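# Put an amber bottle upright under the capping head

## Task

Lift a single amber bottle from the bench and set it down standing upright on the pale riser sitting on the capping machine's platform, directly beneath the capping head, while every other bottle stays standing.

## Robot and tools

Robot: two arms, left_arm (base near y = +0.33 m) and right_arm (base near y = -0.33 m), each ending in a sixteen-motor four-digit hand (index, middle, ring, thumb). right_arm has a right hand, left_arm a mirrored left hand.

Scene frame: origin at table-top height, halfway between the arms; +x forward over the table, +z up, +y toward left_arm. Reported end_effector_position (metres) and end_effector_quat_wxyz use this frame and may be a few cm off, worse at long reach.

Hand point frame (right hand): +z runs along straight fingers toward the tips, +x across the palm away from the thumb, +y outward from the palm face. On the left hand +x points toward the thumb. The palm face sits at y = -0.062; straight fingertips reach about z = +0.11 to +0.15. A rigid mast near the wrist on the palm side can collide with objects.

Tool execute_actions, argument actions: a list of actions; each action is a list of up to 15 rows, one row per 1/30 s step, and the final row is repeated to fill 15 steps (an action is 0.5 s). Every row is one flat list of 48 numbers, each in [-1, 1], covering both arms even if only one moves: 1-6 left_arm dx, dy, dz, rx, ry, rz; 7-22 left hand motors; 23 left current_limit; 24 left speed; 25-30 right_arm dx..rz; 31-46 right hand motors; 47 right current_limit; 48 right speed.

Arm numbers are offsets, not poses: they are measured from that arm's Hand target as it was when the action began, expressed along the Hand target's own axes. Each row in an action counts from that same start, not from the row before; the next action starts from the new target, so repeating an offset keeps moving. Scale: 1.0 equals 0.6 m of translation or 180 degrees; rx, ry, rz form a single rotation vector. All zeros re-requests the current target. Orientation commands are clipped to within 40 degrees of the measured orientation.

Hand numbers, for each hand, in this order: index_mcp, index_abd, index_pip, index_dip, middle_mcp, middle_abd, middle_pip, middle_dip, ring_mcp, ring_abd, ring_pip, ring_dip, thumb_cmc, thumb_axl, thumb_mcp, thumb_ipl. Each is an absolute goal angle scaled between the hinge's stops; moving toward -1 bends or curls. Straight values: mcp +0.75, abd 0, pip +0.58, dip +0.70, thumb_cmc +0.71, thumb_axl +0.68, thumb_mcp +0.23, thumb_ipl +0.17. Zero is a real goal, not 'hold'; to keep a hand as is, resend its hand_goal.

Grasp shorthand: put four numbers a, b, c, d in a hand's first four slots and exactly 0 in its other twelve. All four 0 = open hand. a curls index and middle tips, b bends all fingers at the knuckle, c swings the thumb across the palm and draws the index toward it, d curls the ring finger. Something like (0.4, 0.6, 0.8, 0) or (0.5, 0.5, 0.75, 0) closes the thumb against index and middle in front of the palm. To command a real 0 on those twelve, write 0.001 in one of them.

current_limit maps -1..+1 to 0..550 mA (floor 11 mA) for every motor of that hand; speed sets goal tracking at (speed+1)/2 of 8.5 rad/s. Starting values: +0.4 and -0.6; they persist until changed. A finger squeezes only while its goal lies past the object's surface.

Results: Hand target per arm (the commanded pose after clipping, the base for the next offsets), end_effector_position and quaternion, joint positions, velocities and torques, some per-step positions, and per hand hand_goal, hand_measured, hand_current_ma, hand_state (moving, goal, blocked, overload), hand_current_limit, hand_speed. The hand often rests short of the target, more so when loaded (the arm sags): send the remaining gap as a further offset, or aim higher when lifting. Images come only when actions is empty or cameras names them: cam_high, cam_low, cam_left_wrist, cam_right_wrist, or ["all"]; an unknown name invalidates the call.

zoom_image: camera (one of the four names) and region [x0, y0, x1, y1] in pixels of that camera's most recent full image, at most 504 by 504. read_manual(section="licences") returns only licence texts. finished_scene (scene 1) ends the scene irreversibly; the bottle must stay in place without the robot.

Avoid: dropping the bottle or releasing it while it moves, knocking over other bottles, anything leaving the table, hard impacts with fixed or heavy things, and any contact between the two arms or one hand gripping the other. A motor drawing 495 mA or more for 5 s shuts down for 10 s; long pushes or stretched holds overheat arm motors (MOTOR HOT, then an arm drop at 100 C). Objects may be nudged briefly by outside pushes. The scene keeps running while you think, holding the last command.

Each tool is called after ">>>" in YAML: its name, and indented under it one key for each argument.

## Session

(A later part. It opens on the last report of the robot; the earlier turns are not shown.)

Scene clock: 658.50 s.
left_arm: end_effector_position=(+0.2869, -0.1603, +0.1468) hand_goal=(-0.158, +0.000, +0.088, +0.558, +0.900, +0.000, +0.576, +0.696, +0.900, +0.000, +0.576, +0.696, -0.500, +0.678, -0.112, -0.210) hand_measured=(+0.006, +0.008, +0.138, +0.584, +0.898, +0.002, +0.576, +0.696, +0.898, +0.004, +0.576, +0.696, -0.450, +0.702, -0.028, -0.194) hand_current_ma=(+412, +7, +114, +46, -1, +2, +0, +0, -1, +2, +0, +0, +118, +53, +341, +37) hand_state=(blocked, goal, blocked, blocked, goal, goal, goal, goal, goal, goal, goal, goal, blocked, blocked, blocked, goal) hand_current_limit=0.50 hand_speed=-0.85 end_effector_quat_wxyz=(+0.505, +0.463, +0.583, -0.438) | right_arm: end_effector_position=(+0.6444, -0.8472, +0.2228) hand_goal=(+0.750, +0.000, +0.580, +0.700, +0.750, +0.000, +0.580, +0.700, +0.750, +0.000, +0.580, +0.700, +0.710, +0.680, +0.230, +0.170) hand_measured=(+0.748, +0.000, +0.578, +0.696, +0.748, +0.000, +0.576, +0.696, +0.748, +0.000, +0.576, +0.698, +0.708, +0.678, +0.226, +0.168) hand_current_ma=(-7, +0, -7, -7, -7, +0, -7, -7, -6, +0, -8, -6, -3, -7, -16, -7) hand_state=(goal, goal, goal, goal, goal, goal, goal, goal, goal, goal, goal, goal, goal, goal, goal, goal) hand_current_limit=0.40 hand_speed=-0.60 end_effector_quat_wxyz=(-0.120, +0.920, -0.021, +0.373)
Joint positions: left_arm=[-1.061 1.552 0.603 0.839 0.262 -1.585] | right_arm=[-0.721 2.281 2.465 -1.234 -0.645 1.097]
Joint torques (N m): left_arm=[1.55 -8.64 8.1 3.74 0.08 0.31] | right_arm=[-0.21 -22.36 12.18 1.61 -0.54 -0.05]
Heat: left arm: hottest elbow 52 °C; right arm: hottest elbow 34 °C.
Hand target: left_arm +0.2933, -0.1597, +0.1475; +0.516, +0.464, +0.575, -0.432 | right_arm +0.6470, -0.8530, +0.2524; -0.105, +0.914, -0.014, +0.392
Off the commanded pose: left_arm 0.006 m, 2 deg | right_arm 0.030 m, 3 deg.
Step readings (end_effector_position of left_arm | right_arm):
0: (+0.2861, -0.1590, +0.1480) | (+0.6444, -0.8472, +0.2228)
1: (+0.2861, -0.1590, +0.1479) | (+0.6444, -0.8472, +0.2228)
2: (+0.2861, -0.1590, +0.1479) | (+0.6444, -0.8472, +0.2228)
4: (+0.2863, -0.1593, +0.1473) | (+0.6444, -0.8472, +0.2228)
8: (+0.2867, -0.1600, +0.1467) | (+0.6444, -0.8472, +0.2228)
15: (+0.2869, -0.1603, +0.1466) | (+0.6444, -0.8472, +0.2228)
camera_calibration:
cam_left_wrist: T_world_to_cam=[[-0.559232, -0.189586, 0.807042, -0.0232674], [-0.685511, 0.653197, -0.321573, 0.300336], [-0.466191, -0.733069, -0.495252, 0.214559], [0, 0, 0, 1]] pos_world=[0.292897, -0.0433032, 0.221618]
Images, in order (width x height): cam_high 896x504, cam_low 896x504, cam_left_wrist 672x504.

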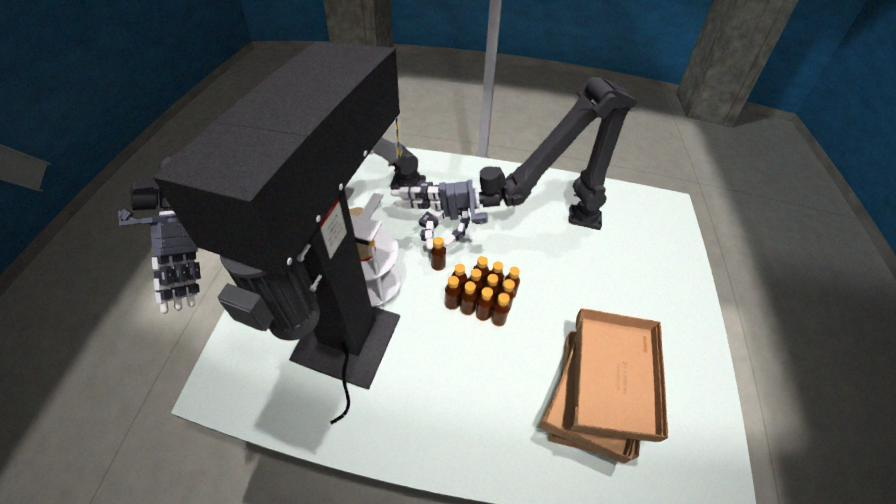

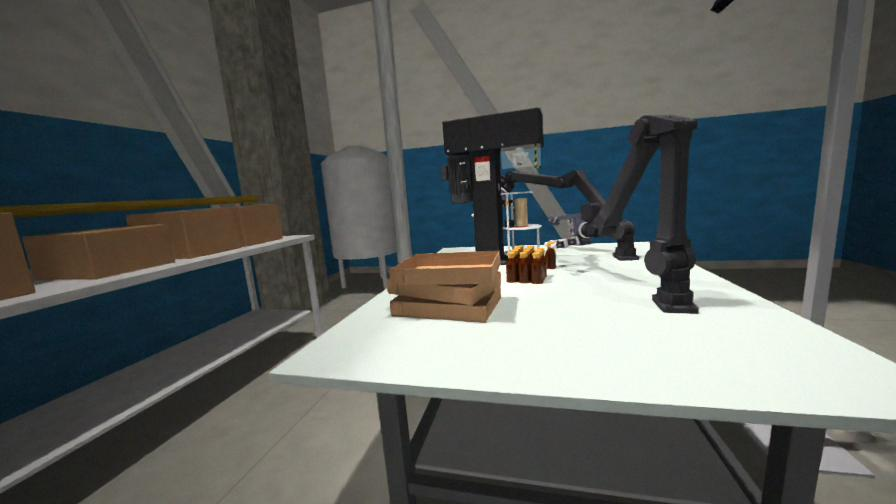

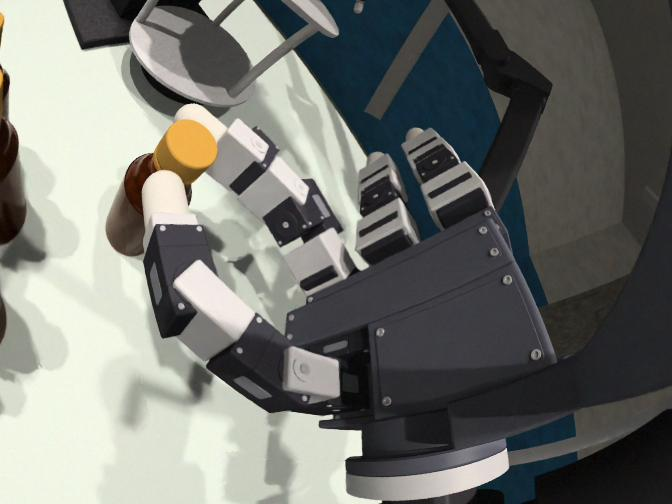

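>>> execute_actions:
  actions:
    - [[0,0,0,0,0,0,0.0,0,0.13,0.58,0.9,0,0.576,0.696,0.9,0,0.576,0.696,-0.46,0.7,-0.03,-0.2,0.5,-0.95,0,0,0,0,0,0,0,0,0,0,0,0,0,0,0,0,0,0,0,0,0,0,0.4,-0.6]]
    - [[0,0,0,0,0,0,0.05,0,0.13,0.58,0.9,0,0.576,0.696,0.9,0,0.576,0.696,-0.46,0.7,0.03,-0.2,0.5,-0.95,0,0,0,0,0,0,0,0,0,0,0,0,0,0,0,0,0,0,0,0,0,0,0.4,-0.6]]
    - [[0,0,0,0,0,0,0.12,0,0.13,0.58,0.9,0,0.576,0.696,0.9,0,0.576,0.696,-0.46,0.7,0.12,-0.2,0.5,-0.95,0,0,0,0,0,0,0,0,0,0,0,0,0,0,0,0,0,0,0,0,0,0,0.4,-0.6]]
  cameras: ["cam_high","cam_low","cam_left_wrist"]

>>> zoom_image:
  camera: "cam_high"
  region: [390, 170, 500, 290]

Scene clock: 667.43 s.
left_arm: end_effector_position=(+0.2873, -0.1607, +0.1494) hand_goal=(+0.120, +0.000, +0.130, +0.580, +0.900, +0.000, +0.576, +0.696, +0.900, +0.000, +0.576, +0.696, -0.460, +0.700, +0.120, -0.200) hand_measured=(+0.118, +0.008, +0.134, +0.584, +0.898, +0.002, +0.576, +0.696, +0.898, +0.004, +0.576, +0.696, -0.448, +0.704, +0.116, -0.198) hand_current_ma=(-1, +7, +2, +2, -1, +2, +0, +0, -1, +2, +0, +0, +15, +5, -4, +2) hand_state=(goal, goal, goal, goal, goal, goal, goal, goal, goal, goal, goal, goal, goal, goal, goal, goal) hand_current_limit=0.50 hand_speed=-0.95 end_effector_quat_wxyz=(+0.509, +0.465, +0.578, -0.436) | right_arm: end_effector_position=(+0.6444, -0.8472, +0.2228) hand_goal=(+0.750, +0.000, +0.580, +0.700, +0.750, +0.000, +0.580, +0.700, +0.750, +0.000, +0.580, +0.700, +0.710, +0.680, +0.230, +0.170) hand_measured=(+0.748, +0.000, +0.578, +0.696, +0.748, +0.000, +0.576, +0.696, +0.748, +0.000, +0.576, +0.698, +0.708, +0.678, +0.226, +0.168) hand_current_ma=(-7, +0, -7, -7, -7, +0, -7, -7, -6, +0, -8, -6, -3, -7, -16, -7) hand_state=(goal, goal, goal, goal, goal, goal, goal, goal, goal, goal, goal, goal, goal, goal, goal, goal) hand_current_limit=0.40 hand_speed=-0.60 end_effector_quat_wxyz=(-0.120, +0.920, -0.021, +0.373)
Joint positions: left_arm=[-1.061 1.552 0.603 0.846 0.263 -1.575] | right_arm=[-0.721 2.281 2.465 -1.234 -0.645 1.097]
Joint torques (N m): left_arm=[2.02 -8.29 8.12 3.32 0.06 0.21] | right_arm=[-0.21 -22.42 12.19 1.61 -0.54 -0.05]
Heat: left arm: hottest elbow 49 °C; right arm: hottest elbow 34 °C.
Hand target: left_arm +0.2933, -0.1597, +0.1475; +0.516, +0.464, +0.575, -0.432 | right_arm +0.6470, -0.8530, +0.2524; -0.105, +0.914, -0.014, +0.392
Off the commanded pose: left_arm 0.006 m, 1 deg | right_arm 0.030 m, 3 deg.
Step readings (end_effector_position of left_arm | right_arm):
0: (+0.2869, -0.1603, +0.1468) | (+0.6444, -0.8472, +0.2228)
1: (+0.2869, -0.1603, +0.1468) | (+0.6444, -0.8472, +0.2228)
2: (+0.2869, -0.1603, +0.1468) | (+0.6444, -0.8472, +0.2228)
4: (+0.2869, -0.1603, +0.1468) | (+0.6444, -0.8472, +0.2228)
8: (+0.2869, -0.1603, +0.1469) | (+0.6444, -0.8472, +0.2228)
15: (+0.2869, -0.1603, +0.1469) | (+0.6444, -0.8472, +0.2228)
16: (+0.2869, -0.1603, +0.1469) | (+0.6444, -0.8472, +0.2228)
17: (+0.2869, -0.1603, +0.1469) | (+0.6444, -0.8472, +0.2228)
19: (+0.2869, -0.1603, +0.1470) | (+0.6444, -0.8472, +0.2228)
23: (+0.2870, -0.1604, +0.1476) | (+0.6444, -0.8472, +0.2228)
30: (+0.2873, -0.1607, +0.1493) | (+0.6444, -0.8472, +0.2228)
31: (+0.2873, -0.1607, +0.1493) | (+0.6444, -0.8472, +0.2228)
32: (+0.2873, -0.1607, +0.1493) | (+0.6444, -0.8472, +0.2228)
34: (+0.2873, -0.1607, +0.1494) | (+0.6444, -0.8472, +0.2228)
38: (+0.2873, -0.1607, +0.1494) | (+0.6444, -0.8472, +0.2228)
45: (+0.2872, -0.1607, +0.1494) | (+0.6444, -0.8472, +0.2228)
camera_calibration:
cam_left_wrist: T_world_to_cam=[[-0.569397, -0.185285, 0.80091, -0.0206858], [-0.680592, 0.652684, -0.332864, 0.301859], [-0.461066, -0.734625, -0.49774, 0.21433], [0, 0, 0, 1]] pos_world=[0.292485, -0.0433997, 0.223726]
Images, in order (width x height): cam_high 896x504, cam_low 896x504, cam_left_wrist 672x504.

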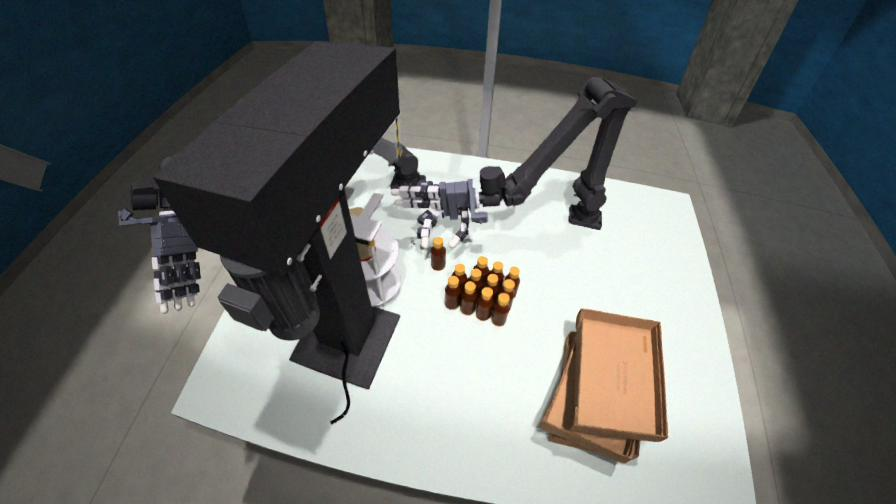

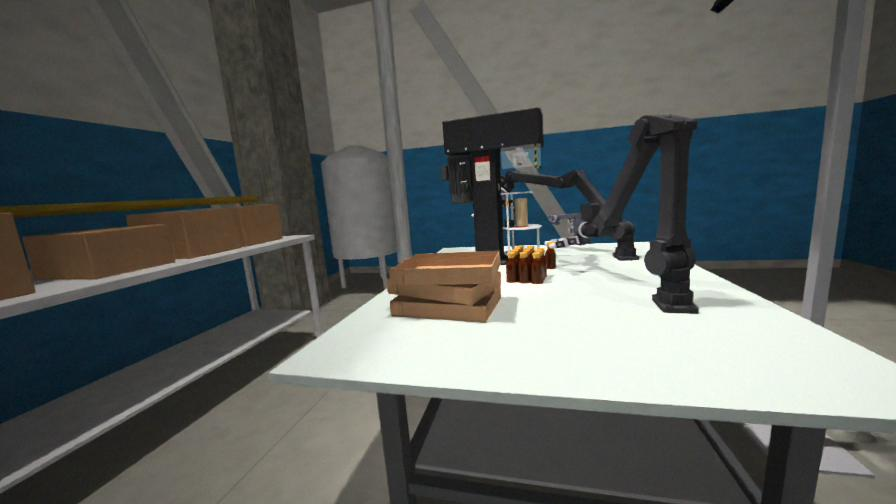

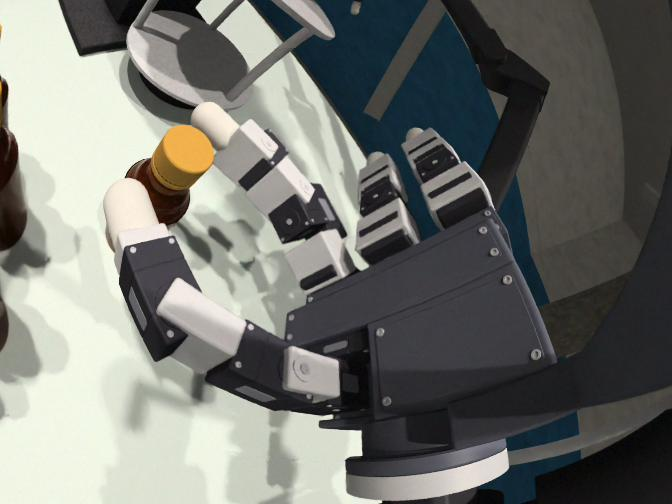

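Scaled by 4.200 from the camera's 896x504 image, which has a finer 1280x720 frame.

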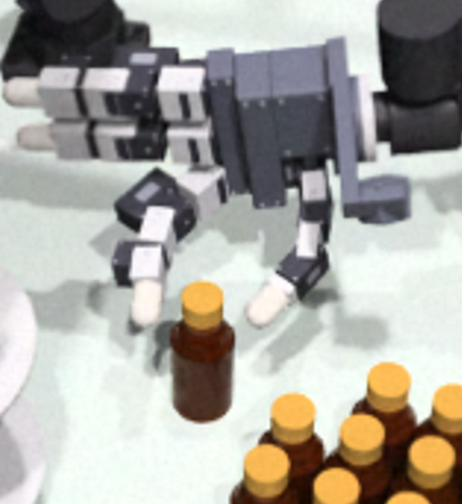

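>>> execute_actions:
  actions:
    - [[0,0,0,0,0,0,0.19,0,0.14,0.584,0.9,0,0.576,0.696,0.9,0,0.576,0.696,-0.46,0.7,0.06,0.06,0.5,-0.9,0,0,0,0,0,0,0,0,0,0,0,0,0,0,0,0,0,0,0,0,0,0,0.4,-0.6]]
    - [[0.0481,0.0009,0.0046,0,-0.016,0.005,0.19,0,0.14,0.584,0.9,0,0.576,0.696,0.9,0,0.576,0.696,-0.46,0.7,0.06,0.06,0.5,-0.9,0,0,0,0,0,0,0,0,0,0,0,0,0,0,0,0,0,0,0,0,0,0,0.4,-0.6]]
    - [[0.0481,0.0009,0.0021,0,-0.016,0.005,0.19,0,0.14,0.584,0.9,0,0.576,0.696,0.9,0,0.576,0.696,-0.46,0.7,0.06,0.06,0.5,-0.9,0,0,0,0,0,0,0,0,0,0,0,0,0,0,0,0,0,0,0,0,0,0,0.4,-0.6]]
  cameras: ["cam_high","cam_low","cam_left_wrist"]

>>> zoom_image:
  camera: "cam_high"
  region: [390, 170, 500, 290]

>>> zoom_image:
  camera: "cam_low"
  region: [510, 190, 620, 280]

Scene clock: 688.03 s.
left_arm: end_effector_position=(+0.2883, -0.1615, +0.0899) hand_goal=(+0.190, +0.000, +0.140, +0.584, +0.900, +0.000, +0.576, +0.696, +0.900, +0.000, +0.576, +0.696, -0.460, +0.700, +0.060, +0.060) hand_measured=(+0.188, +0.008, +0.138, +0.584, +0.898, +0.002, +0.576, +0.696, +0.898, +0.004, +0.576, +0.696, -0.448, +0.704, +0.062, +0.058) hand_current_ma=(-2, +7, -1, +0, -1, +2, +0, +0, -1, +2, +0, +0, +15, +5, +2, -2) hand_state=(goal, goal, goal, goal, goal, goal, goal, goal, goal, goal, goal, goal, goal, goal, goal, goal) hand_current_limit=0.50 hand_speed=-0.90 end_effector_quat_wxyz=(+0.543, +0.452, +0.546, -0.450) | right_arm: end_effector_position=(+0.6444, -0.8472, +0.2228) hand_goal=(+0.750, +0.000, +0.580, +0.700, +0.750, +0.000, +0.580, +0.700, +0.750, +0.000, +0.580, +0.700, +0.710, +0.680, +0.230, +0.170) hand_measured=(+0.748, +0.000, +0.578, +0.696, +0.748, +0.000, +0.576, +0.696, +0.748, +0.000, +0.576, +0.698, +0.708, +0.678, +0.226, +0.168) hand_current_ma=(-7, +0, -7, -7, -7, +0, -7, -7, -6, +0, -8, -6, -3, -7, -16, -7) hand_state=(goal, goal, goal, goal, goal, goal, goal, goal, goal, goal, goal, goal, goal, goal, goal, goal) hand_current_limit=0.40 hand_speed=-0.60 end_effector_quat_wxyz=(-0.120, +0.920, -0.021, +0.373)
Joint positions: left_arm=[-1.06 1.838 0.573 1.261 0.264 -1.57] | right_arm=[-0.721 2.281 2.465 -1.234 -0.645 1.097]
Joint torques (N m): left_arm=[1.67 -9.58 5.52 3.54 0.14 0.24] | right_arm=[-0.15 -22.3 12.22 1.61 -0.54 -0.04]
Heat: left arm: hottest elbow 44 °C; right arm: hottest elbow 35 °C.
Hand target: left_arm +0.2939, -0.1596, +0.0896; +0.551, +0.451, +0.541, -0.447 | right_arm +0.6470, -0.8530, +0.2524; -0.105, +0.914, -0.014, +0.392
Off the commanded pose: left_arm 0.006 m, 1 deg | right_arm 0.030 m, 3 deg.
Step readings (end_effector_position of left_arm | right_arm):
0: (+0.2873, -0.1607, +0.1494) | (+0.6444, -0.8472, +0.2228)
1: (+0.2873, -0.1607, +0.1494) | (+0.6444, -0.8472, +0.2228)
2: (+0.2873, -0.1607, +0.1494) | (+0.6444, -0.8472, +0.2228)
4: (+0.2873, -0.1607, +0.1494) | (+0.6444, -0.8472, +0.2228)
8: (+0.2873, -0.1607, +0.1494) | (+0.6444, -0.8472, +0.2228)
15: (+0.2873, -0.1607, +0.1494) | (+0.6444, -0.8472, +0.2228)
16: (+0.2873, -0.1608, +0.1495) | (+0.6444, -0.8472, +0.2228)
17: (+0.2874, -0.1610, +0.1500) | (+0.6444, -0.8472, +0.2228)
19: (+0.2882, -0.1625, +0.1508) | (+0.6444, -0.8472, +0.2228)
23: (+0.2882, -0.1626, +0.1325) | (+0.6444, -0.8472, +0.2228)
30: (+0.2869, -0.1599, +0.1142) | (+0.6444, -0.8472, +0.2228)
31: (+0.2870, -0.1601, +0.1156) | (+0.6444, -0.8472, +0.2228)
32: (+0.2873, -0.1607, +0.1178) | (+0.6444, -0.8472, +0.2228)
34: (+0.2881, -0.1622, +0.1205) | (+0.6444, -0.8472, +0.2228)
38: (+0.2886, -0.1627, +0.1025) | (+0.6444, -0.8472, +0.2228)
45: (+0.2880, -0.1613, +0.0866) | (+0.6444, -0.8472, +0.2228)
camera_calibration:
cam_left_wrist: T_world_to_cam=[[-0.608123, -0.114406, 0.785556, 0.0514743], [-0.661976, 0.619254, -0.42227, 0.280577], [-0.438149, -0.776811, -0.452316, 0.167046], [0, 0, 0, 1]] pos_world=[0.290229, -0.0380965, 0.153601]
Images, in order (width x height): cam_high 896x504, cam_low 896x504, cam_left_wrist 672x504.

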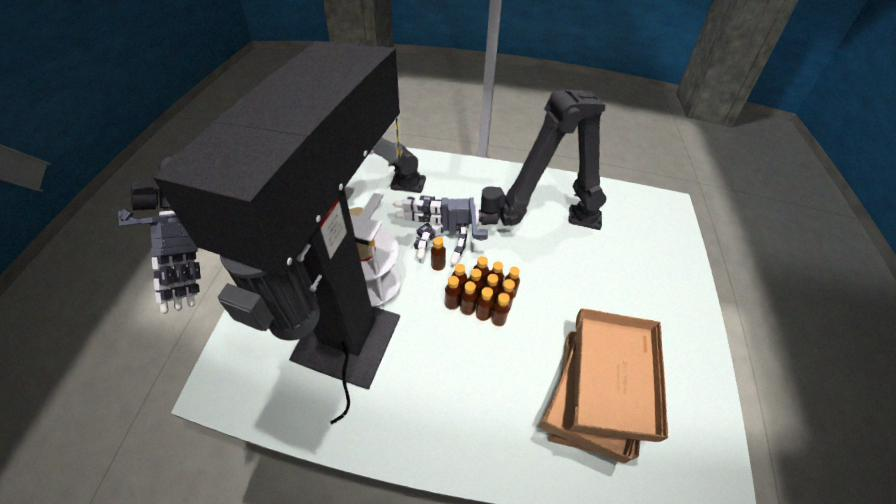

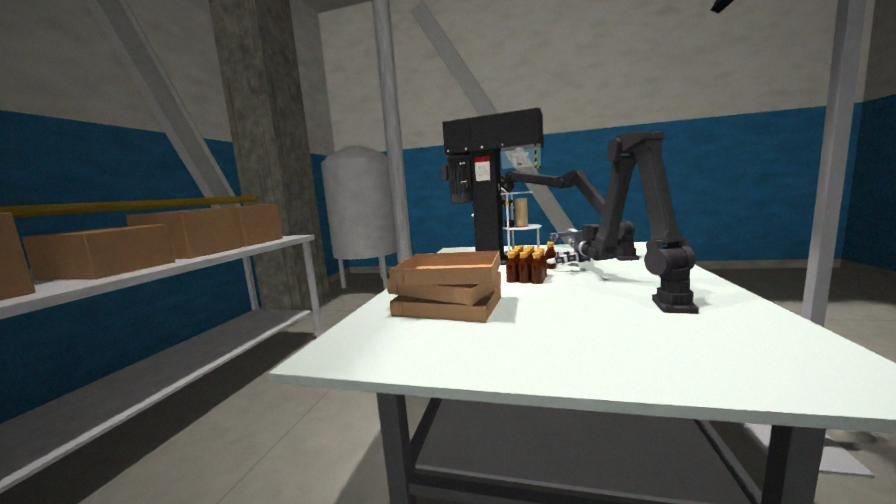

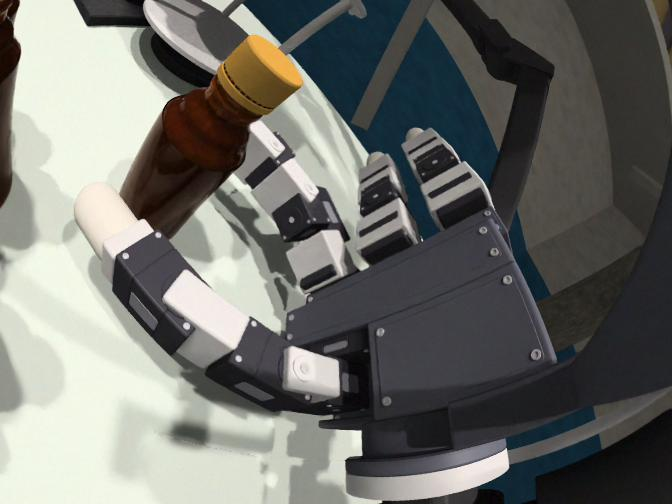

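Scaled by 4.200 from the camera's 896x504 image, which has a finer 1280x720 frame.

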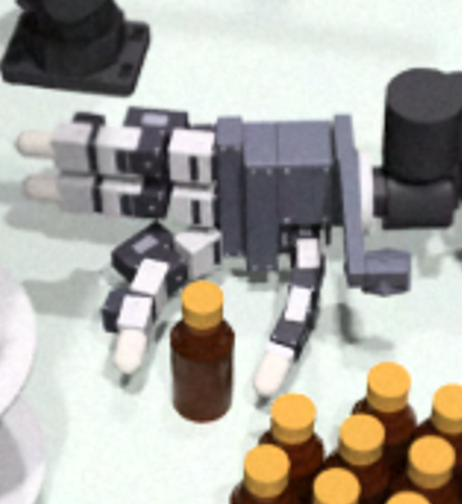

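Scaled by 4.582 from the camera's 896x504 image, which has a finer 1280x720 frame.

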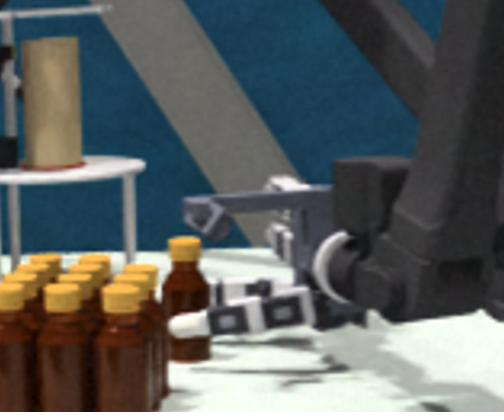

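>>> execute_actions:
  actions:
    - [[-0.0083,-0.0058,-0.0158,0,0,0,0.19,0,0.14,0.584,1.0,0,0.7,0.8,1.0,0,0.7,0.8,-0.53,0.7,0.06,0.06,0.5,-0.9,0,0,0,0,0,0,0,0,0,0,0,0,0,0,0,0,0,0,0,0,0,0,0.4,-0.6]]
  cameras: ["cam_high","cam_low","cam_left_wrist"]

>>> zoom_image:
  camera: "cam_high"
  region: [390, 170, 500, 290]

>>> zoom_image:
  camera: "cam_low"
  region: [510, 190, 620, 280]

Scene clock: 712.33 s.
left_arm: end_effector_position=(+0.2843, -0.1534, +0.0822) hand_goal=(+0.190, +0.000, +0.140, +0.584, +1.000, +0.000, +0.700, +0.800, +1.000, +0.000, +0.700, +0.800, -0.530, +0.700, +0.060, +0.060) hand_measured=(+0.188, +0.008, +0.138, +0.584, +0.998, +0.002, +0.696, +0.798, +0.996, +0.004, +0.698, +0.796, -0.506, +0.704, +0.062, +0.058) hand_current_ma=(-2, +7, -1, +0, -2, +2, -2, -2, -2, +2, -2, -2, +38, +5, +2, -2) hand_state=(goal, goal, goal, goal, goal, goal, goal, goal, goal, goal, goal, goal, blocked, goal, goal, goal) hand_current_limit=0.50 hand_speed=-0.90 end_effector_quat_wxyz=(+0.537, +0.455, +0.552, -0.447) | right_arm: end_effector_position=(+0.6444, -0.8472, +0.2228) hand_goal=(+0.750, +0.000, +0.580, +0.700, +0.750, +0.000, +0.580, +0.700, +0.750, +0.000, +0.580, +0.700, +0.710, +0.680, +0.230, +0.170) hand_measured=(+0.748, +0.000, +0.578, +0.696, +0.748, +0.000, +0.576, +0.696, +0.748, +0.000, +0.576, +0.698, +0.708, +0.678, +0.226, +0.168) hand_current_ma=(-7, +0, -7, -7, -7, +0, -7, -7, -6, +0, -8, -6, -3, -7, -16, -7) hand_state=(goal, goal, goal, goal, goal, goal, goal, goal, goal, goal, goal, goal, goal, goal, goal, goal) hand_current_limit=0.40 hand_speed=-0.60 end_effector_quat_wxyz=(-0.120, +0.920, -0.021, +0.373)
Joint positions: left_arm=[-1.06 1.837 0.55 1.263 0.264 -1.57] | right_arm=[-0.721 2.281 2.465 -1.234 -0.645 1.097]
Joint torques (N m): left_arm=[1.61 -11.28 4.9 3.44 -0.04 0.22] | right_arm=[-0.21 -22.42 12.19 1.59 -0.54 -0.05]
Heat: left arm: hottest elbow 41 °C; right arm: hottest elbow 35 °C.
Hand target: left_arm +0.2886, -0.1510, +0.0944; +0.551, +0.451, +0.541, -0.447 | right_arm +0.6470, -0.8530, +0.2524; -0.105, +0.914, -0.014, +0.392
Off the commanded pose: left_arm 0.013 m, 2 deg | right_arm 0.030 m, 3 deg.
Step readings (end_effector_position of left_arm | right_arm):
0: (+0.2883, -0.1616, +0.0900) | (+0.6444, -0.8472, +0.2228)
1: (+0.2883, -0.1616, +0.0900) | (+0.6444, -0.8472, +0.2228)
2: (+0.2881, -0.1613, +0.0897) | (+0.6444, -0.8472, +0.2228)
4: (+0.2876, -0.1601, +0.0887) | (+0.6444, -0.8472, +0.2228)
8: (+0.2851, -0.1550, +0.0835) | (+0.6444, -0.8472, +0.2228)
15: (+0.2843, -0.1534, +0.0820) | (+0.6444, -0.8472, +0.2228)
camera_calibration:
cam_left_wrist: T_world_to_cam=[[-0.601165, -0.12877, 0.788682, 0.051604], [-0.665636, 0.626796, -0.405036, 0.270432], [-0.442186, -0.768469, -0.462523, 0.171437], [0, 0, 0, 1]] pos_world=[0.286839, -0.0311168, 0.148129]
Images, in order (width x height): cam_high 896x504, cam_low 896x504, cam_left_wrist 672x504.

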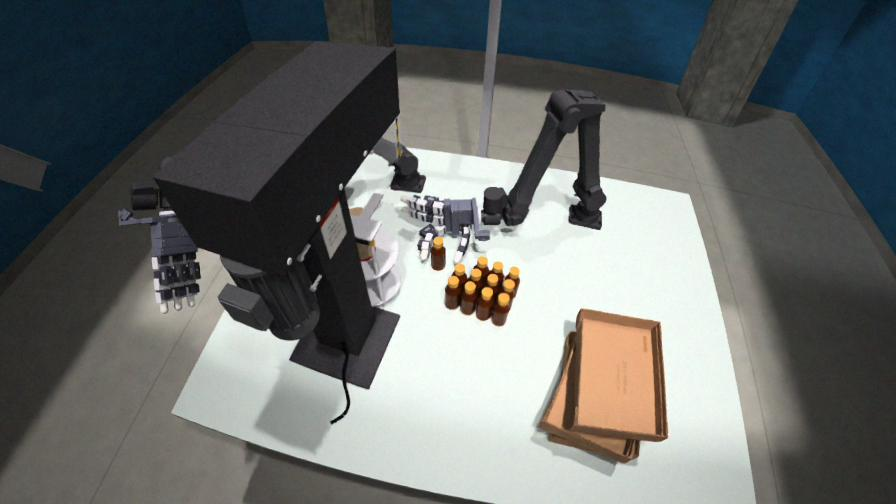

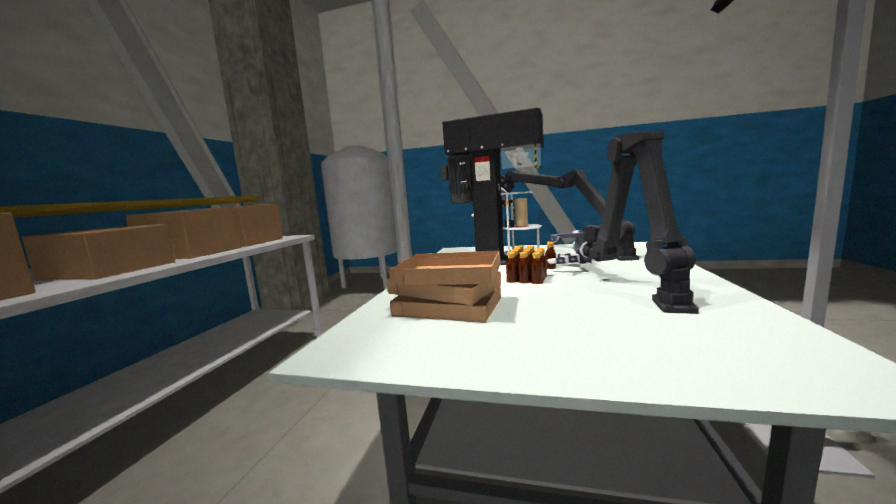

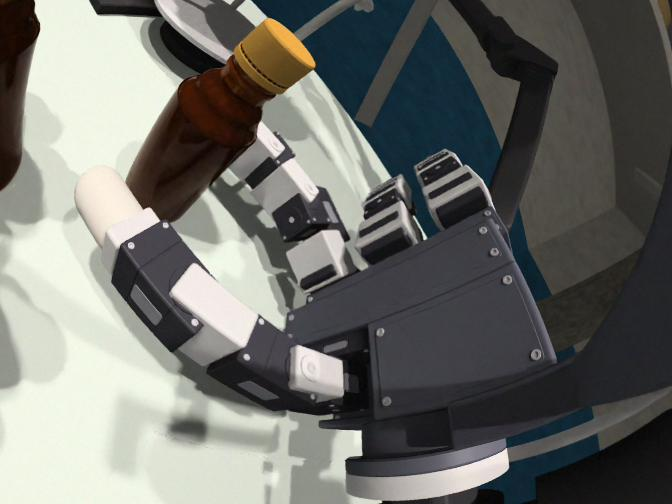

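Scaled by 4.200 from the camera's 896x504 image, which has a finer 1280x720 frame.

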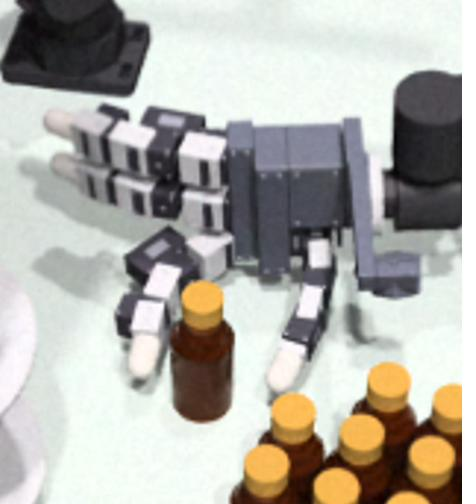

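Scaled by 4.582 from the camera's 896x504 image, which has a finer 1280x720 frame.

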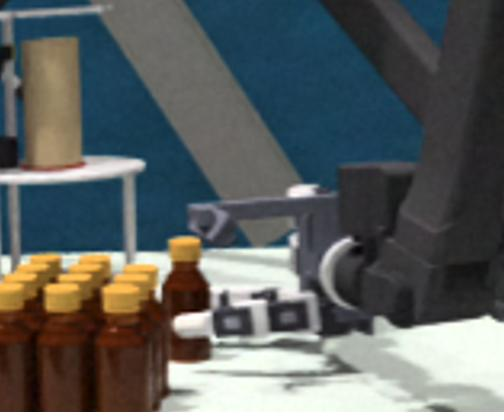

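>>> execute_actions:
  actions:
    - [[-0.0200,0,0,0,0,0,0.19,0,0.14,0.584,1.0,0,0.7,0.8,1.0,0,0.7,0.8,-0.54,0.7,0.06,0.06,0.5,-0.9,0,0,0,0,0,0,0,0,0,0,0,0,0,0,0,0,0,0,0,0,0,0,0.4,-0.6]]

Scene clock: 716.47 s.
left_arm: end_effector_position=(+0.2847, -0.1542, +0.1077) hand_goal=(+0.190, +0.000, +0.140, +0.584, +1.000, +0.000, +0.700, +0.800, +1.000, +0.000, +0.700, +0.800, -0.540, +0.700, +0.060, +0.060) hand_measured=(+0.188, +0.008, +0.138, +0.584, +0.998, +0.002, +0.698, +0.798, +0.998, +0.004, +0.698, +0.796, -0.518, +0.704, +0.062, +0.058) hand_current_ma=(-2, +7, -1, +0, -2, +2, -2, -2, -2, +2, -2, -2, +36, +5, +2, -2) hand_state=(goal, goal, goal, goal, goal, goal, goal, goal, goal, goal, goal, goal, blocked, goal, goal, goal) hand_current_limit=0.50 hand_speed=-0.90 end_effector_quat_wxyz=(+0.551, +0.448, +0.538, -0.454) | right_arm: end_effector_position=(+0.6444, -0.8472, +0.2228) hand_goal=(+0.750, +0.000, +0.580, +0.700, +0.750, +0.000, +0.580, +0.700, +0.750, +0.000, +0.580, +0.700, +0.710, +0.680, +0.230, +0.170) hand_measured=(+0.748, +0.000, +0.578, +0.696, +0.748, +0.000, +0.576, +0.696, +0.748, +0.000, +0.576, +0.698, +0.708, +0.678, +0.226, +0.168) hand_current_ma=(-7, +0, -7, -7, -7, +0, -7, -7, -6, +0, -8, -6, -3, -7, -16, -7) hand_state=(goal, goal, goal, goal, goal, goal, goal, goal, goal, goal, goal, goal, goal, goal, goal, goal) hand_current_limit=0.40 hand_speed=-0.60 end_effector_quat_wxyz=(-0.120, +0.920, -0.021, +0.373)
Joint positions: left_arm=[-1.06 1.785 0.548 1.258 0.264 -1.57] | right_arm=[-0.721 2.281 2.465 -1.234 -0.645 1.097]
Joint torques (N m): left_arm=[1.85 -10.81 5.22 1.85 0.02 0.19] | right_arm=[-0.21 -22.42 12.22 1.62 -0.54 -0.04]
Heat: left arm: hottest elbow 40 °C; right arm: hottest elbow 35 °C.
Hand target: left_arm +0.2884, -0.1509, +0.1064; +0.551, +0.451, +0.541, -0.447 | right_arm +0.6470, -0.8530, +0.2524; -0.105, +0.914, -0.014, +0.392
Off the commanded pose: left_arm 0.005 m, 1 deg | right_arm 0.030 m, 3 deg.
Step readings (end_effector_position of left_arm | right_arm):
0: (+0.2843, -0.1534, +0.0822) | (+0.6444, -0.8472, +0.2228)
1: (+0.2843, -0.1534, +0.0824) | (+0.6444, -0.8472, +0.2228)
2: (+0.2844, -0.1535, +0.0834) | (+0.6444, -0.8472, +0.2228)
4: (+0.2843, -0.1534, +0.0873) | (+0.6444, -0.8472, +0.2228)
8: (+0.2846, -0.1540, +0.1019) | (+0.6444, -0.8472, +0.2228)
15: (+0.2847, -0.1542, +0.1082) | (+0.6444, -0.8472, +0.2228)

>>> execute_actions:
  actions:
    - [[0.0210,0,0,0,0,0,0.19,0,0.14,0.584,1.0,0,0.7,0.8,1.0,0,0.7,0.8,-0.54,0.7,0.06,0.06,0.5,-0.9,0,0,0,0,0,0,0,0,0,0,0,0,0,0,0,0,0,0,0,0,0,0,0.4,-0.6]]
  cameras: ["cam_high","cam_low"]

>>> zoom_image:
  camera: "cam_low"
  region: [510, 190, 620, 280]

>>> zoom_image:
  camera: "cam_high"
  region: [390, 170, 500, 290]

Scene clock: 719.63 s.
left_arm: end_effector_position=(+0.2845, -0.1537, +0.0980) hand_goal=(+0.190, +0.000, +0.140, +0.584, +1.000, +0.000, +0.700, +0.800, +1.000, +0.000, +0.700, +0.800, -0.540, +0.700, +0.060, +0.060) hand_measured=(+0.188, +0.008, +0.138, +0.584, +0.998, +0.002, +0.698, +0.798, +0.998, +0.004, +0.698, +0.796, -0.518, +0.704, +0.062, +0.058) hand_current_ma=(-2, +7, -1, +0, -2, +2, -2, -2, -2, +2, -2, -2, +36, +5, +2, -2) hand_state=(goal, goal, goal, goal, goal, goal, goal, goal, goal, goal, goal, goal, blocked, goal, goal, goal) hand_current_limit=0.50 hand_speed=-0.90 end_effector_quat_wxyz=(+0.546, +0.451, +0.543, -0.452) | right_arm: end_effector_position=(+0.6444, -0.8472, +0.2228) hand_goal=(+0.750, +0.000, +0.580, +0.700, +0.750, +0.000, +0.580, +0.700, +0.750, +0.000, +0.580, +0.700, +0.710, +0.680, +0.230, +0.170) hand_measured=(+0.748, +0.000, +0.578, +0.696, +0.748, +0.000, +0.576, +0.696, +0.748, +0.000, +0.576, +0.698, +0.708, +0.678, +0.226, +0.168) hand_current_ma=(-7, +0, -7, -7, -7, +0, -7, -7, -6, +0, -8, -6, -3, -7, -16, -7) hand_state=(goal, goal, goal, goal, goal, goal, goal, goal, goal, goal, goal, goal, goal, goal, goal, goal) hand_current_limit=0.40 hand_speed=-0.60 end_effector_quat_wxyz=(-0.120, +0.920, -0.021, +0.373)
Joint positions: left_arm=[-1.06 1.806 0.548 1.263 0.264 -1.57] | right_arm=[-0.721 2.281 2.465 -1.234 -0.645 1.097]
Joint torques (N m): left_arm=[1.38 -8.82 5.22 3.51 0 0.19] | right_arm=[-0.21 -22.36 12.19 1.59 -0.54 -0.05]
Heat: left arm: hottest elbow 40 °C; right arm: hottest elbow 35 °C.
Hand target: left_arm +0.2886, -0.1510, +0.0939; +0.551, +0.451, +0.541, -0.447 | right_arm +0.6470, -0.8530, +0.2524; -0.105, +0.914, -0.014, +0.392
Off the commanded pose: left_arm 0.006 m, 1 deg | right_arm 0.030 m, 3 deg.
Step readings (end_effector_position of left_arm | right_arm):
0: (+0.2847, -0.1542, +0.1076) | (+0.6444, -0.8472, +0.2228)
1: (+0.2847, -0.1542, +0.1076) | (+0.6444, -0.8472, +0.2228)
2: (+0.2847, -0.1542, +0.1076) | (+0.6444, -0.8472, +0.2228)
4: (+0.2847, -0.1542, +0.1074) | (+0.6444, -0.8472, +0.2228)
8: (+0.2846, -0.1540, +0.1031) | (+0.6444, -0.8472, +0.2228)
15: (+0.2845, -0.1537, +0.0975) | (+0.6444, -0.8472, +0.2228)
Images, in order (width x height): cam_high 896x504, cam_low 896x504.

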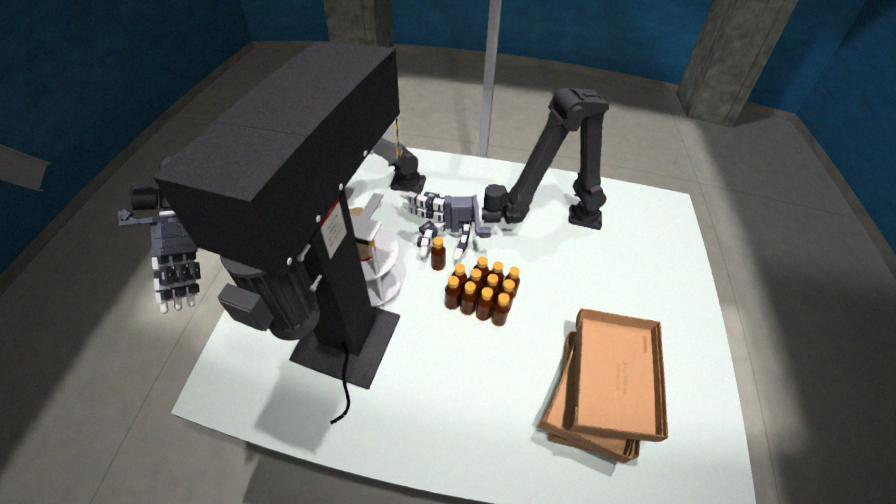

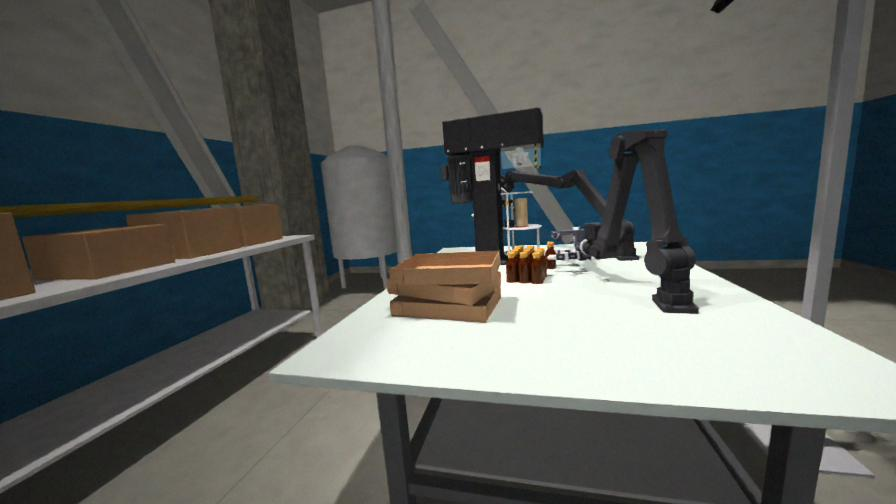

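Scaled by 4.582 from the camera's 896x504 image, which has a finer 1280x720 frame.

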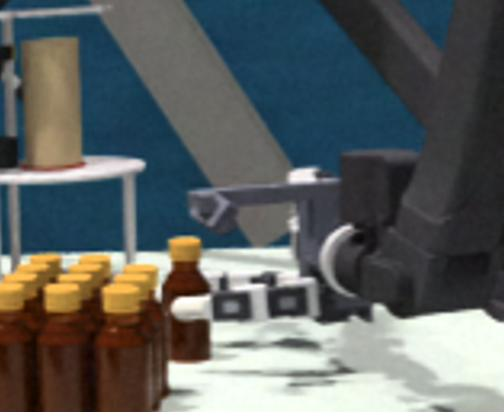

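Scaled by 4.200 from the camera's 896x504 image, which has a finer 1280x720 frame.

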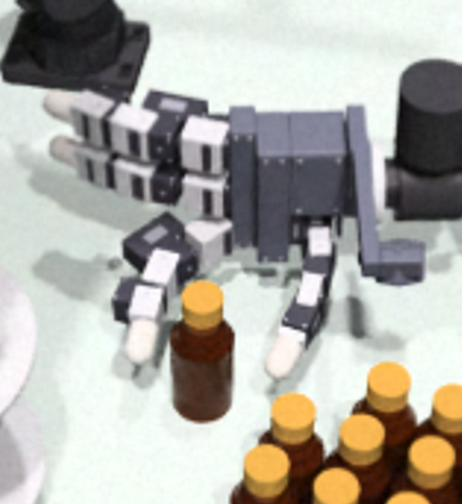

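>>> execute_actions:
  actions:
    - [[0,0,0,0,0,0,0.125,0,0.13,0.58,1.0,0,0.7,0.8,1.0,0,0.7,0.8,-0.54,0.7,-0.055,0.06,0.5,-0.9,0,0,0,0,0,0,0,0,0,0,0,0,0,0,0,0,0,0,0,0,0,0,0.4,-0.6]]
  cameras: ["cam_high","cam_left_wrist"]

>>> zoom_image:
  camera: "cam_high"
  region: [410, 200, 480, 280]

Scene clock: 727.33 s.
left_arm: end_effector_position=(+0.2845, -0.1537, +0.0980) hand_goal=(+0.126, +0.000, +0.130, +0.580, +1.000, +0.000, +0.700, +0.800, +1.000, +0.000, +0.700, +0.800, -0.540, +0.700, -0.054, +0.060) hand_measured=(+0.130, +0.008, +0.132, +0.582, +0.998, +0.002, +0.698, +0.798, +0.998, +0.004, +0.698, +0.796, -0.518, +0.704, -0.052, +0.058) hand_current_ma=(+2, +7, +2, +2, -2, +2, -2, -2, -2, +2, -2, -2, +36, +5, +2, -2) hand_state=(goal, goal, goal, goal, goal, goal, goal, goal, goal, goal, goal, goal, blocked, goal, goal, goal) hand_current_limit=0.50 hand_speed=-0.90 end_effector_quat_wxyz=(+0.546, +0.451, +0.543, -0.452) | right_arm: end_effector_position=(+0.6444, -0.8472, +0.2228) hand_goal=(+0.750, +0.000, +0.580, +0.700, +0.750, +0.000, +0.580, +0.700, +0.750, +0.000, +0.580, +0.700, +0.710, +0.680, +0.230, +0.170) hand_measured=(+0.748, +0.000, +0.578, +0.696, +0.748, +0.000, +0.576, +0.696, +0.748, +0.000, +0.576, +0.698, +0.708, +0.678, +0.226, +0.168) hand_current_ma=(-7, +0, -7, -7, -7, +0, -7, -7, -6, +0, -8, -6, -3, -7, -16, -7) hand_state=(goal, goal, goal, goal, goal, goal, goal, goal, goal, goal, goal, goal, goal, goal, goal, goal) hand_current_limit=0.40 hand_speed=-0.60 end_effector_quat_wxyz=(-0.120, +0.920, -0.021, +0.373)
Joint positions: left_arm=[-1.06 1.806 0.548 1.263 0.264 -1.57] | right_arm=[-0.721 2.281 2.465 -1.234 -0.645 1.097]
Joint torques (N m): left_arm=[1.55 -8.7 5.23 3.54 0.02 0.18] | right_arm=[-0.26 -22.42 12.19 1.61 -0.54 -0.04]
Heat: left arm: hottest elbow 39 °C; right arm: hottest elbow 35 °C.
Hand target: left_arm +0.2886, -0.1510, +0.0939; +0.551, +0.451, +0.541, -0.447 | right_arm +0.6470, -0.8530, +0.2524; -0.105, +0.914, -0.014, +0.392
Off the commanded pose: left_arm 0.006 m, 1 deg | right_arm 0.030 m, 3 deg.
Step readings (end_effector_position of left_arm | right_arm):
0: (+0.2845, -0.1537, +0.0980) | (+0.6444, -0.8472, +0.2228)
1: (+0.2845, -0.1537, +0.0980) | (+0.6444, -0.8472, +0.2228)
2: (+0.2845, -0.1537, +0.0980) | (+0.6444, -0.8472, +0.2228)
4: (+0.2845, -0.1537, +0.0980) | (+0.6444, -0.8472, +0.2228)
8: (+0.2845, -0.1537, +0.0980) | (+0.6444, -0.8472, +0.2228)
15: (+0.2845, -0.1537, +0.0980) | (+0.6444, -0.8472, +0.2228)
camera_calibration:
cam_left_wrist: T_world_to_cam=[[-0.611078, -0.10824, 0.784135, 0.0456801], [-0.660404, 0.615851, -0.429644, 0.276407], [-0.436405, -0.780392, -0.447816, 0.173622], [0, 0, 0, 1]] pos_world=[0.286224, -0.0297878, 0.160688]
Images, in order (width x height): cam_high 896x504, cam_left_wrist 672x504.

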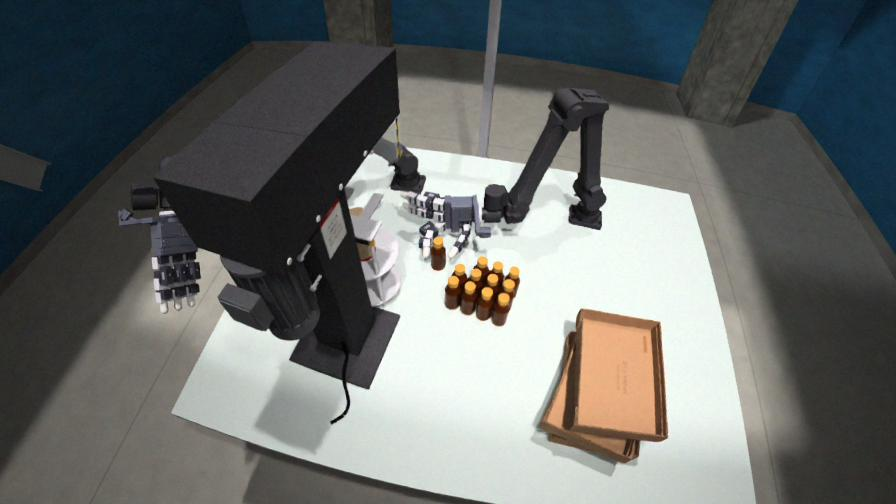

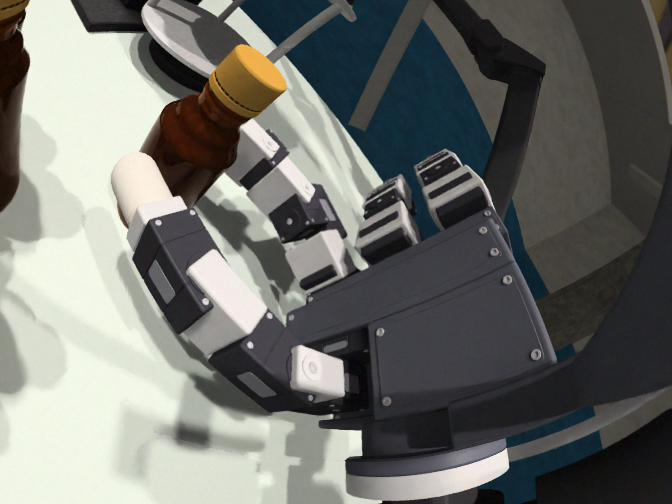

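Scaled by 6.300 from the camera's 896x504 image, which has a finer 1280x720 frame.

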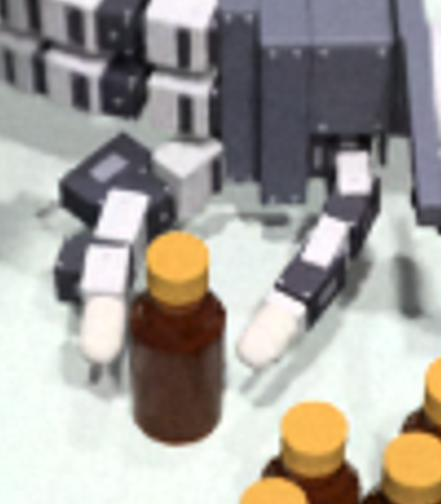

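>>> execute_actions:
  actions:
    - [[0,0,0,0,0,0,0.115,0,0.13,0.58,1.0,0,0.7,0.8,1.0,0,0.7,0.8,-0.54,0.7,-0.115,0.06,0.5,-0.92,0,0,0,0,0,0,0,0,0,0,0,0,0,0,0,0,0,0,0,0,0,0,0.4,-0.6]]
    - [[0,0,0,0,0,0,0.06,0,0.12,0.57,1.0,0,0.7,0.8,1.0,0,0.7,0.8,-0.54,0.7,-0.17,0.05,0.5,-0.96,0,0,0,0,0,0,0,0,0,0,0,0,0,0,0,0,0,0,0,0,0,0,0.4,-0.6]]
  cameras: ["cam_high","cam_left_wrist"]

>>> zoom_image:
  camera: "cam_high"
  region: [410, 200, 480, 280]

Scene clock: 733.50 s.
left_arm: end_effector_position=(+0.2845, -0.1537, +0.0980) hand_goal=(+0.060, +0.000, +0.120, +0.570, +1.000, +0.000, +0.700, +0.800, +1.000, +0.000, +0.700, +0.800, -0.540, +0.700, -0.170, +0.050) hand_measured=(+0.118, +0.008, +0.136, +0.580, +0.998, +0.002, +0.698, +0.798, +0.998, +0.004, +0.698, +0.796, -0.518, +0.704, -0.112, +0.060) hand_current_ma=(+154, +7, +21, +11, -2, +2, -2, -2, -2, +2, -2, -2, +35, +5, +199, +19) hand_state=(blocked, goal, goal, goal, goal, goal, goal, goal, goal, goal, goal, goal, blocked, goal, blocked, goal) hand_current_limit=0.50 hand_speed=-0.96 end_effector_quat_wxyz=(+0.546, +0.451, +0.543, -0.452) | right_arm: end_effector_position=(+0.6444, -0.8472, +0.2228) hand_goal=(+0.750, +0.000, +0.580, +0.700, +0.750, +0.000, +0.580, +0.700, +0.750, +0.000, +0.580, +0.700, +0.710, +0.680, +0.230, +0.170) hand_measured=(+0.748, +0.000, +0.578, +0.696, +0.748, +0.000, +0.576, +0.696, +0.748, +0.000, +0.576, +0.698, +0.708, +0.678, +0.226, +0.168) hand_current_ma=(-7, +0, -7, -7, -7, +0, -7, -7, -6, +0, -8, -6, -3, -7, -16, -7) hand_state=(goal, goal, goal, goal, goal, goal, goal, goal, goal, goal, goal, goal, goal, goal, goal, goal) hand_current_limit=0.40 hand_speed=-0.60 end_effector_quat_wxyz=(-0.120, +0.920, -0.021, +0.373)
Joint positions: left_arm=[-1.06 1.806 0.548 1.263 0.264 -1.57] | right_arm=[-0.721 2.281 2.465 -1.234 -0.645 1.097]
Joint torques (N m): left_arm=[1.49 -9.64 5.26 3.45 0.02 0.21] | right_arm=[-0.26 -22.53 12.21 1.62 -0.54 -0.05]
Heat: left arm: hottest elbow 39 °C; right arm: hottest elbow 35 °C.
Hand target: left_arm +0.2886, -0.1510, +0.0939; +0.551, +0.451, +0.541, -0.447 | right_arm +0.6470, -0.8530, +0.2524; -0.105, +0.914, -0.014, +0.392
Off the commanded pose: left_arm 0.006 m, 1 deg | right_arm 0.030 m, 3 deg.
Step readings (end_effector_position of left_arm | right_arm):
0: (+0.2845, -0.1537, +0.0980) | (+0.6444, -0.8472, +0.2228)
1: (+0.2845, -0.1537, +0.0980) | (+0.6444, -0.8472, +0.2228)
2: (+0.2845, -0.1537, +0.0980) | (+0.6444, -0.8472, +0.2228)
4: (+0.2845, -0.1537, +0.0980) | (+0.6444, -0.8472, +0.2228)
8: (+0.2845, -0.1537, +0.0980) | (+0.6444, -0.8472, +0.2228)
15: (+0.2845, -0.1537, +0.0980) | (+0.6444, -0.8472, +0.2228)
16: (+0.2845, -0.1537, +0.0980) | (+0.6444, -0.8472, +0.2228)
17: (+0.2845, -0.1537, +0.0980) | (+0.6444, -0.8472, +0.2228)
19: (+0.2845, -0.1537, +0.0980) | (+0.6444, -0.8472, +0.2228)
23: (+0.2845, -0.1537, +0.0980) | (+0.6444, -0.8472, +0.2228)
30: (+0.2845, -0.1537, +0.0980) | (+0.6444, -0.8472, +0.2228)
camera_calibration:
cam_left_wrist: T_world_to_cam=[[-0.611078, -0.10824, 0.784135, 0.0456801], [-0.660404, 0.615851, -0.429644, 0.276407], [-0.436405, -0.780392, -0.447816, 0.173622], [0, 0, 0, 1]] pos_world=[0.286224, -0.0297878, 0.160688]
Images, in order (width x height): cam_high 896x504, cam_left_wrist 672x504.

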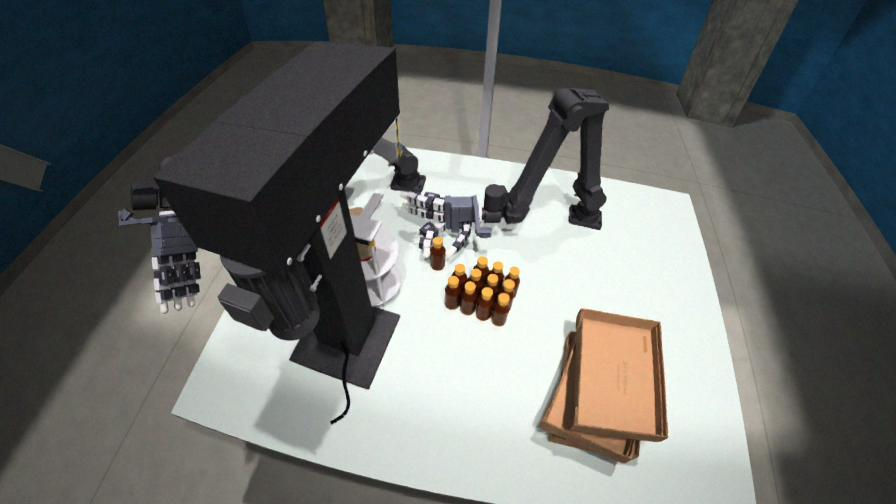

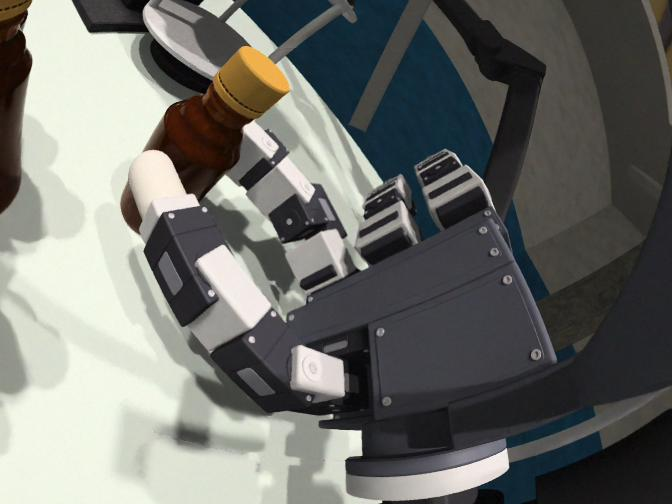

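Scaled by 6.300 from the camera's 896x504 image, which has a finer 1280x720 frame.

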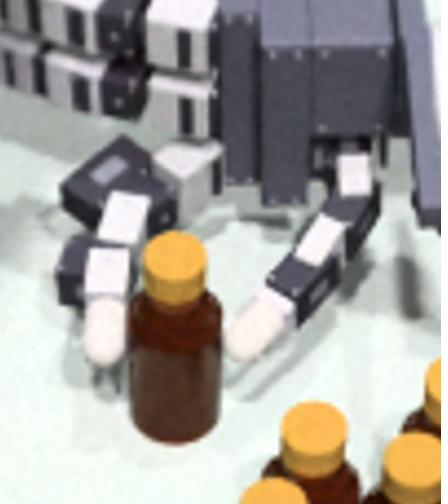

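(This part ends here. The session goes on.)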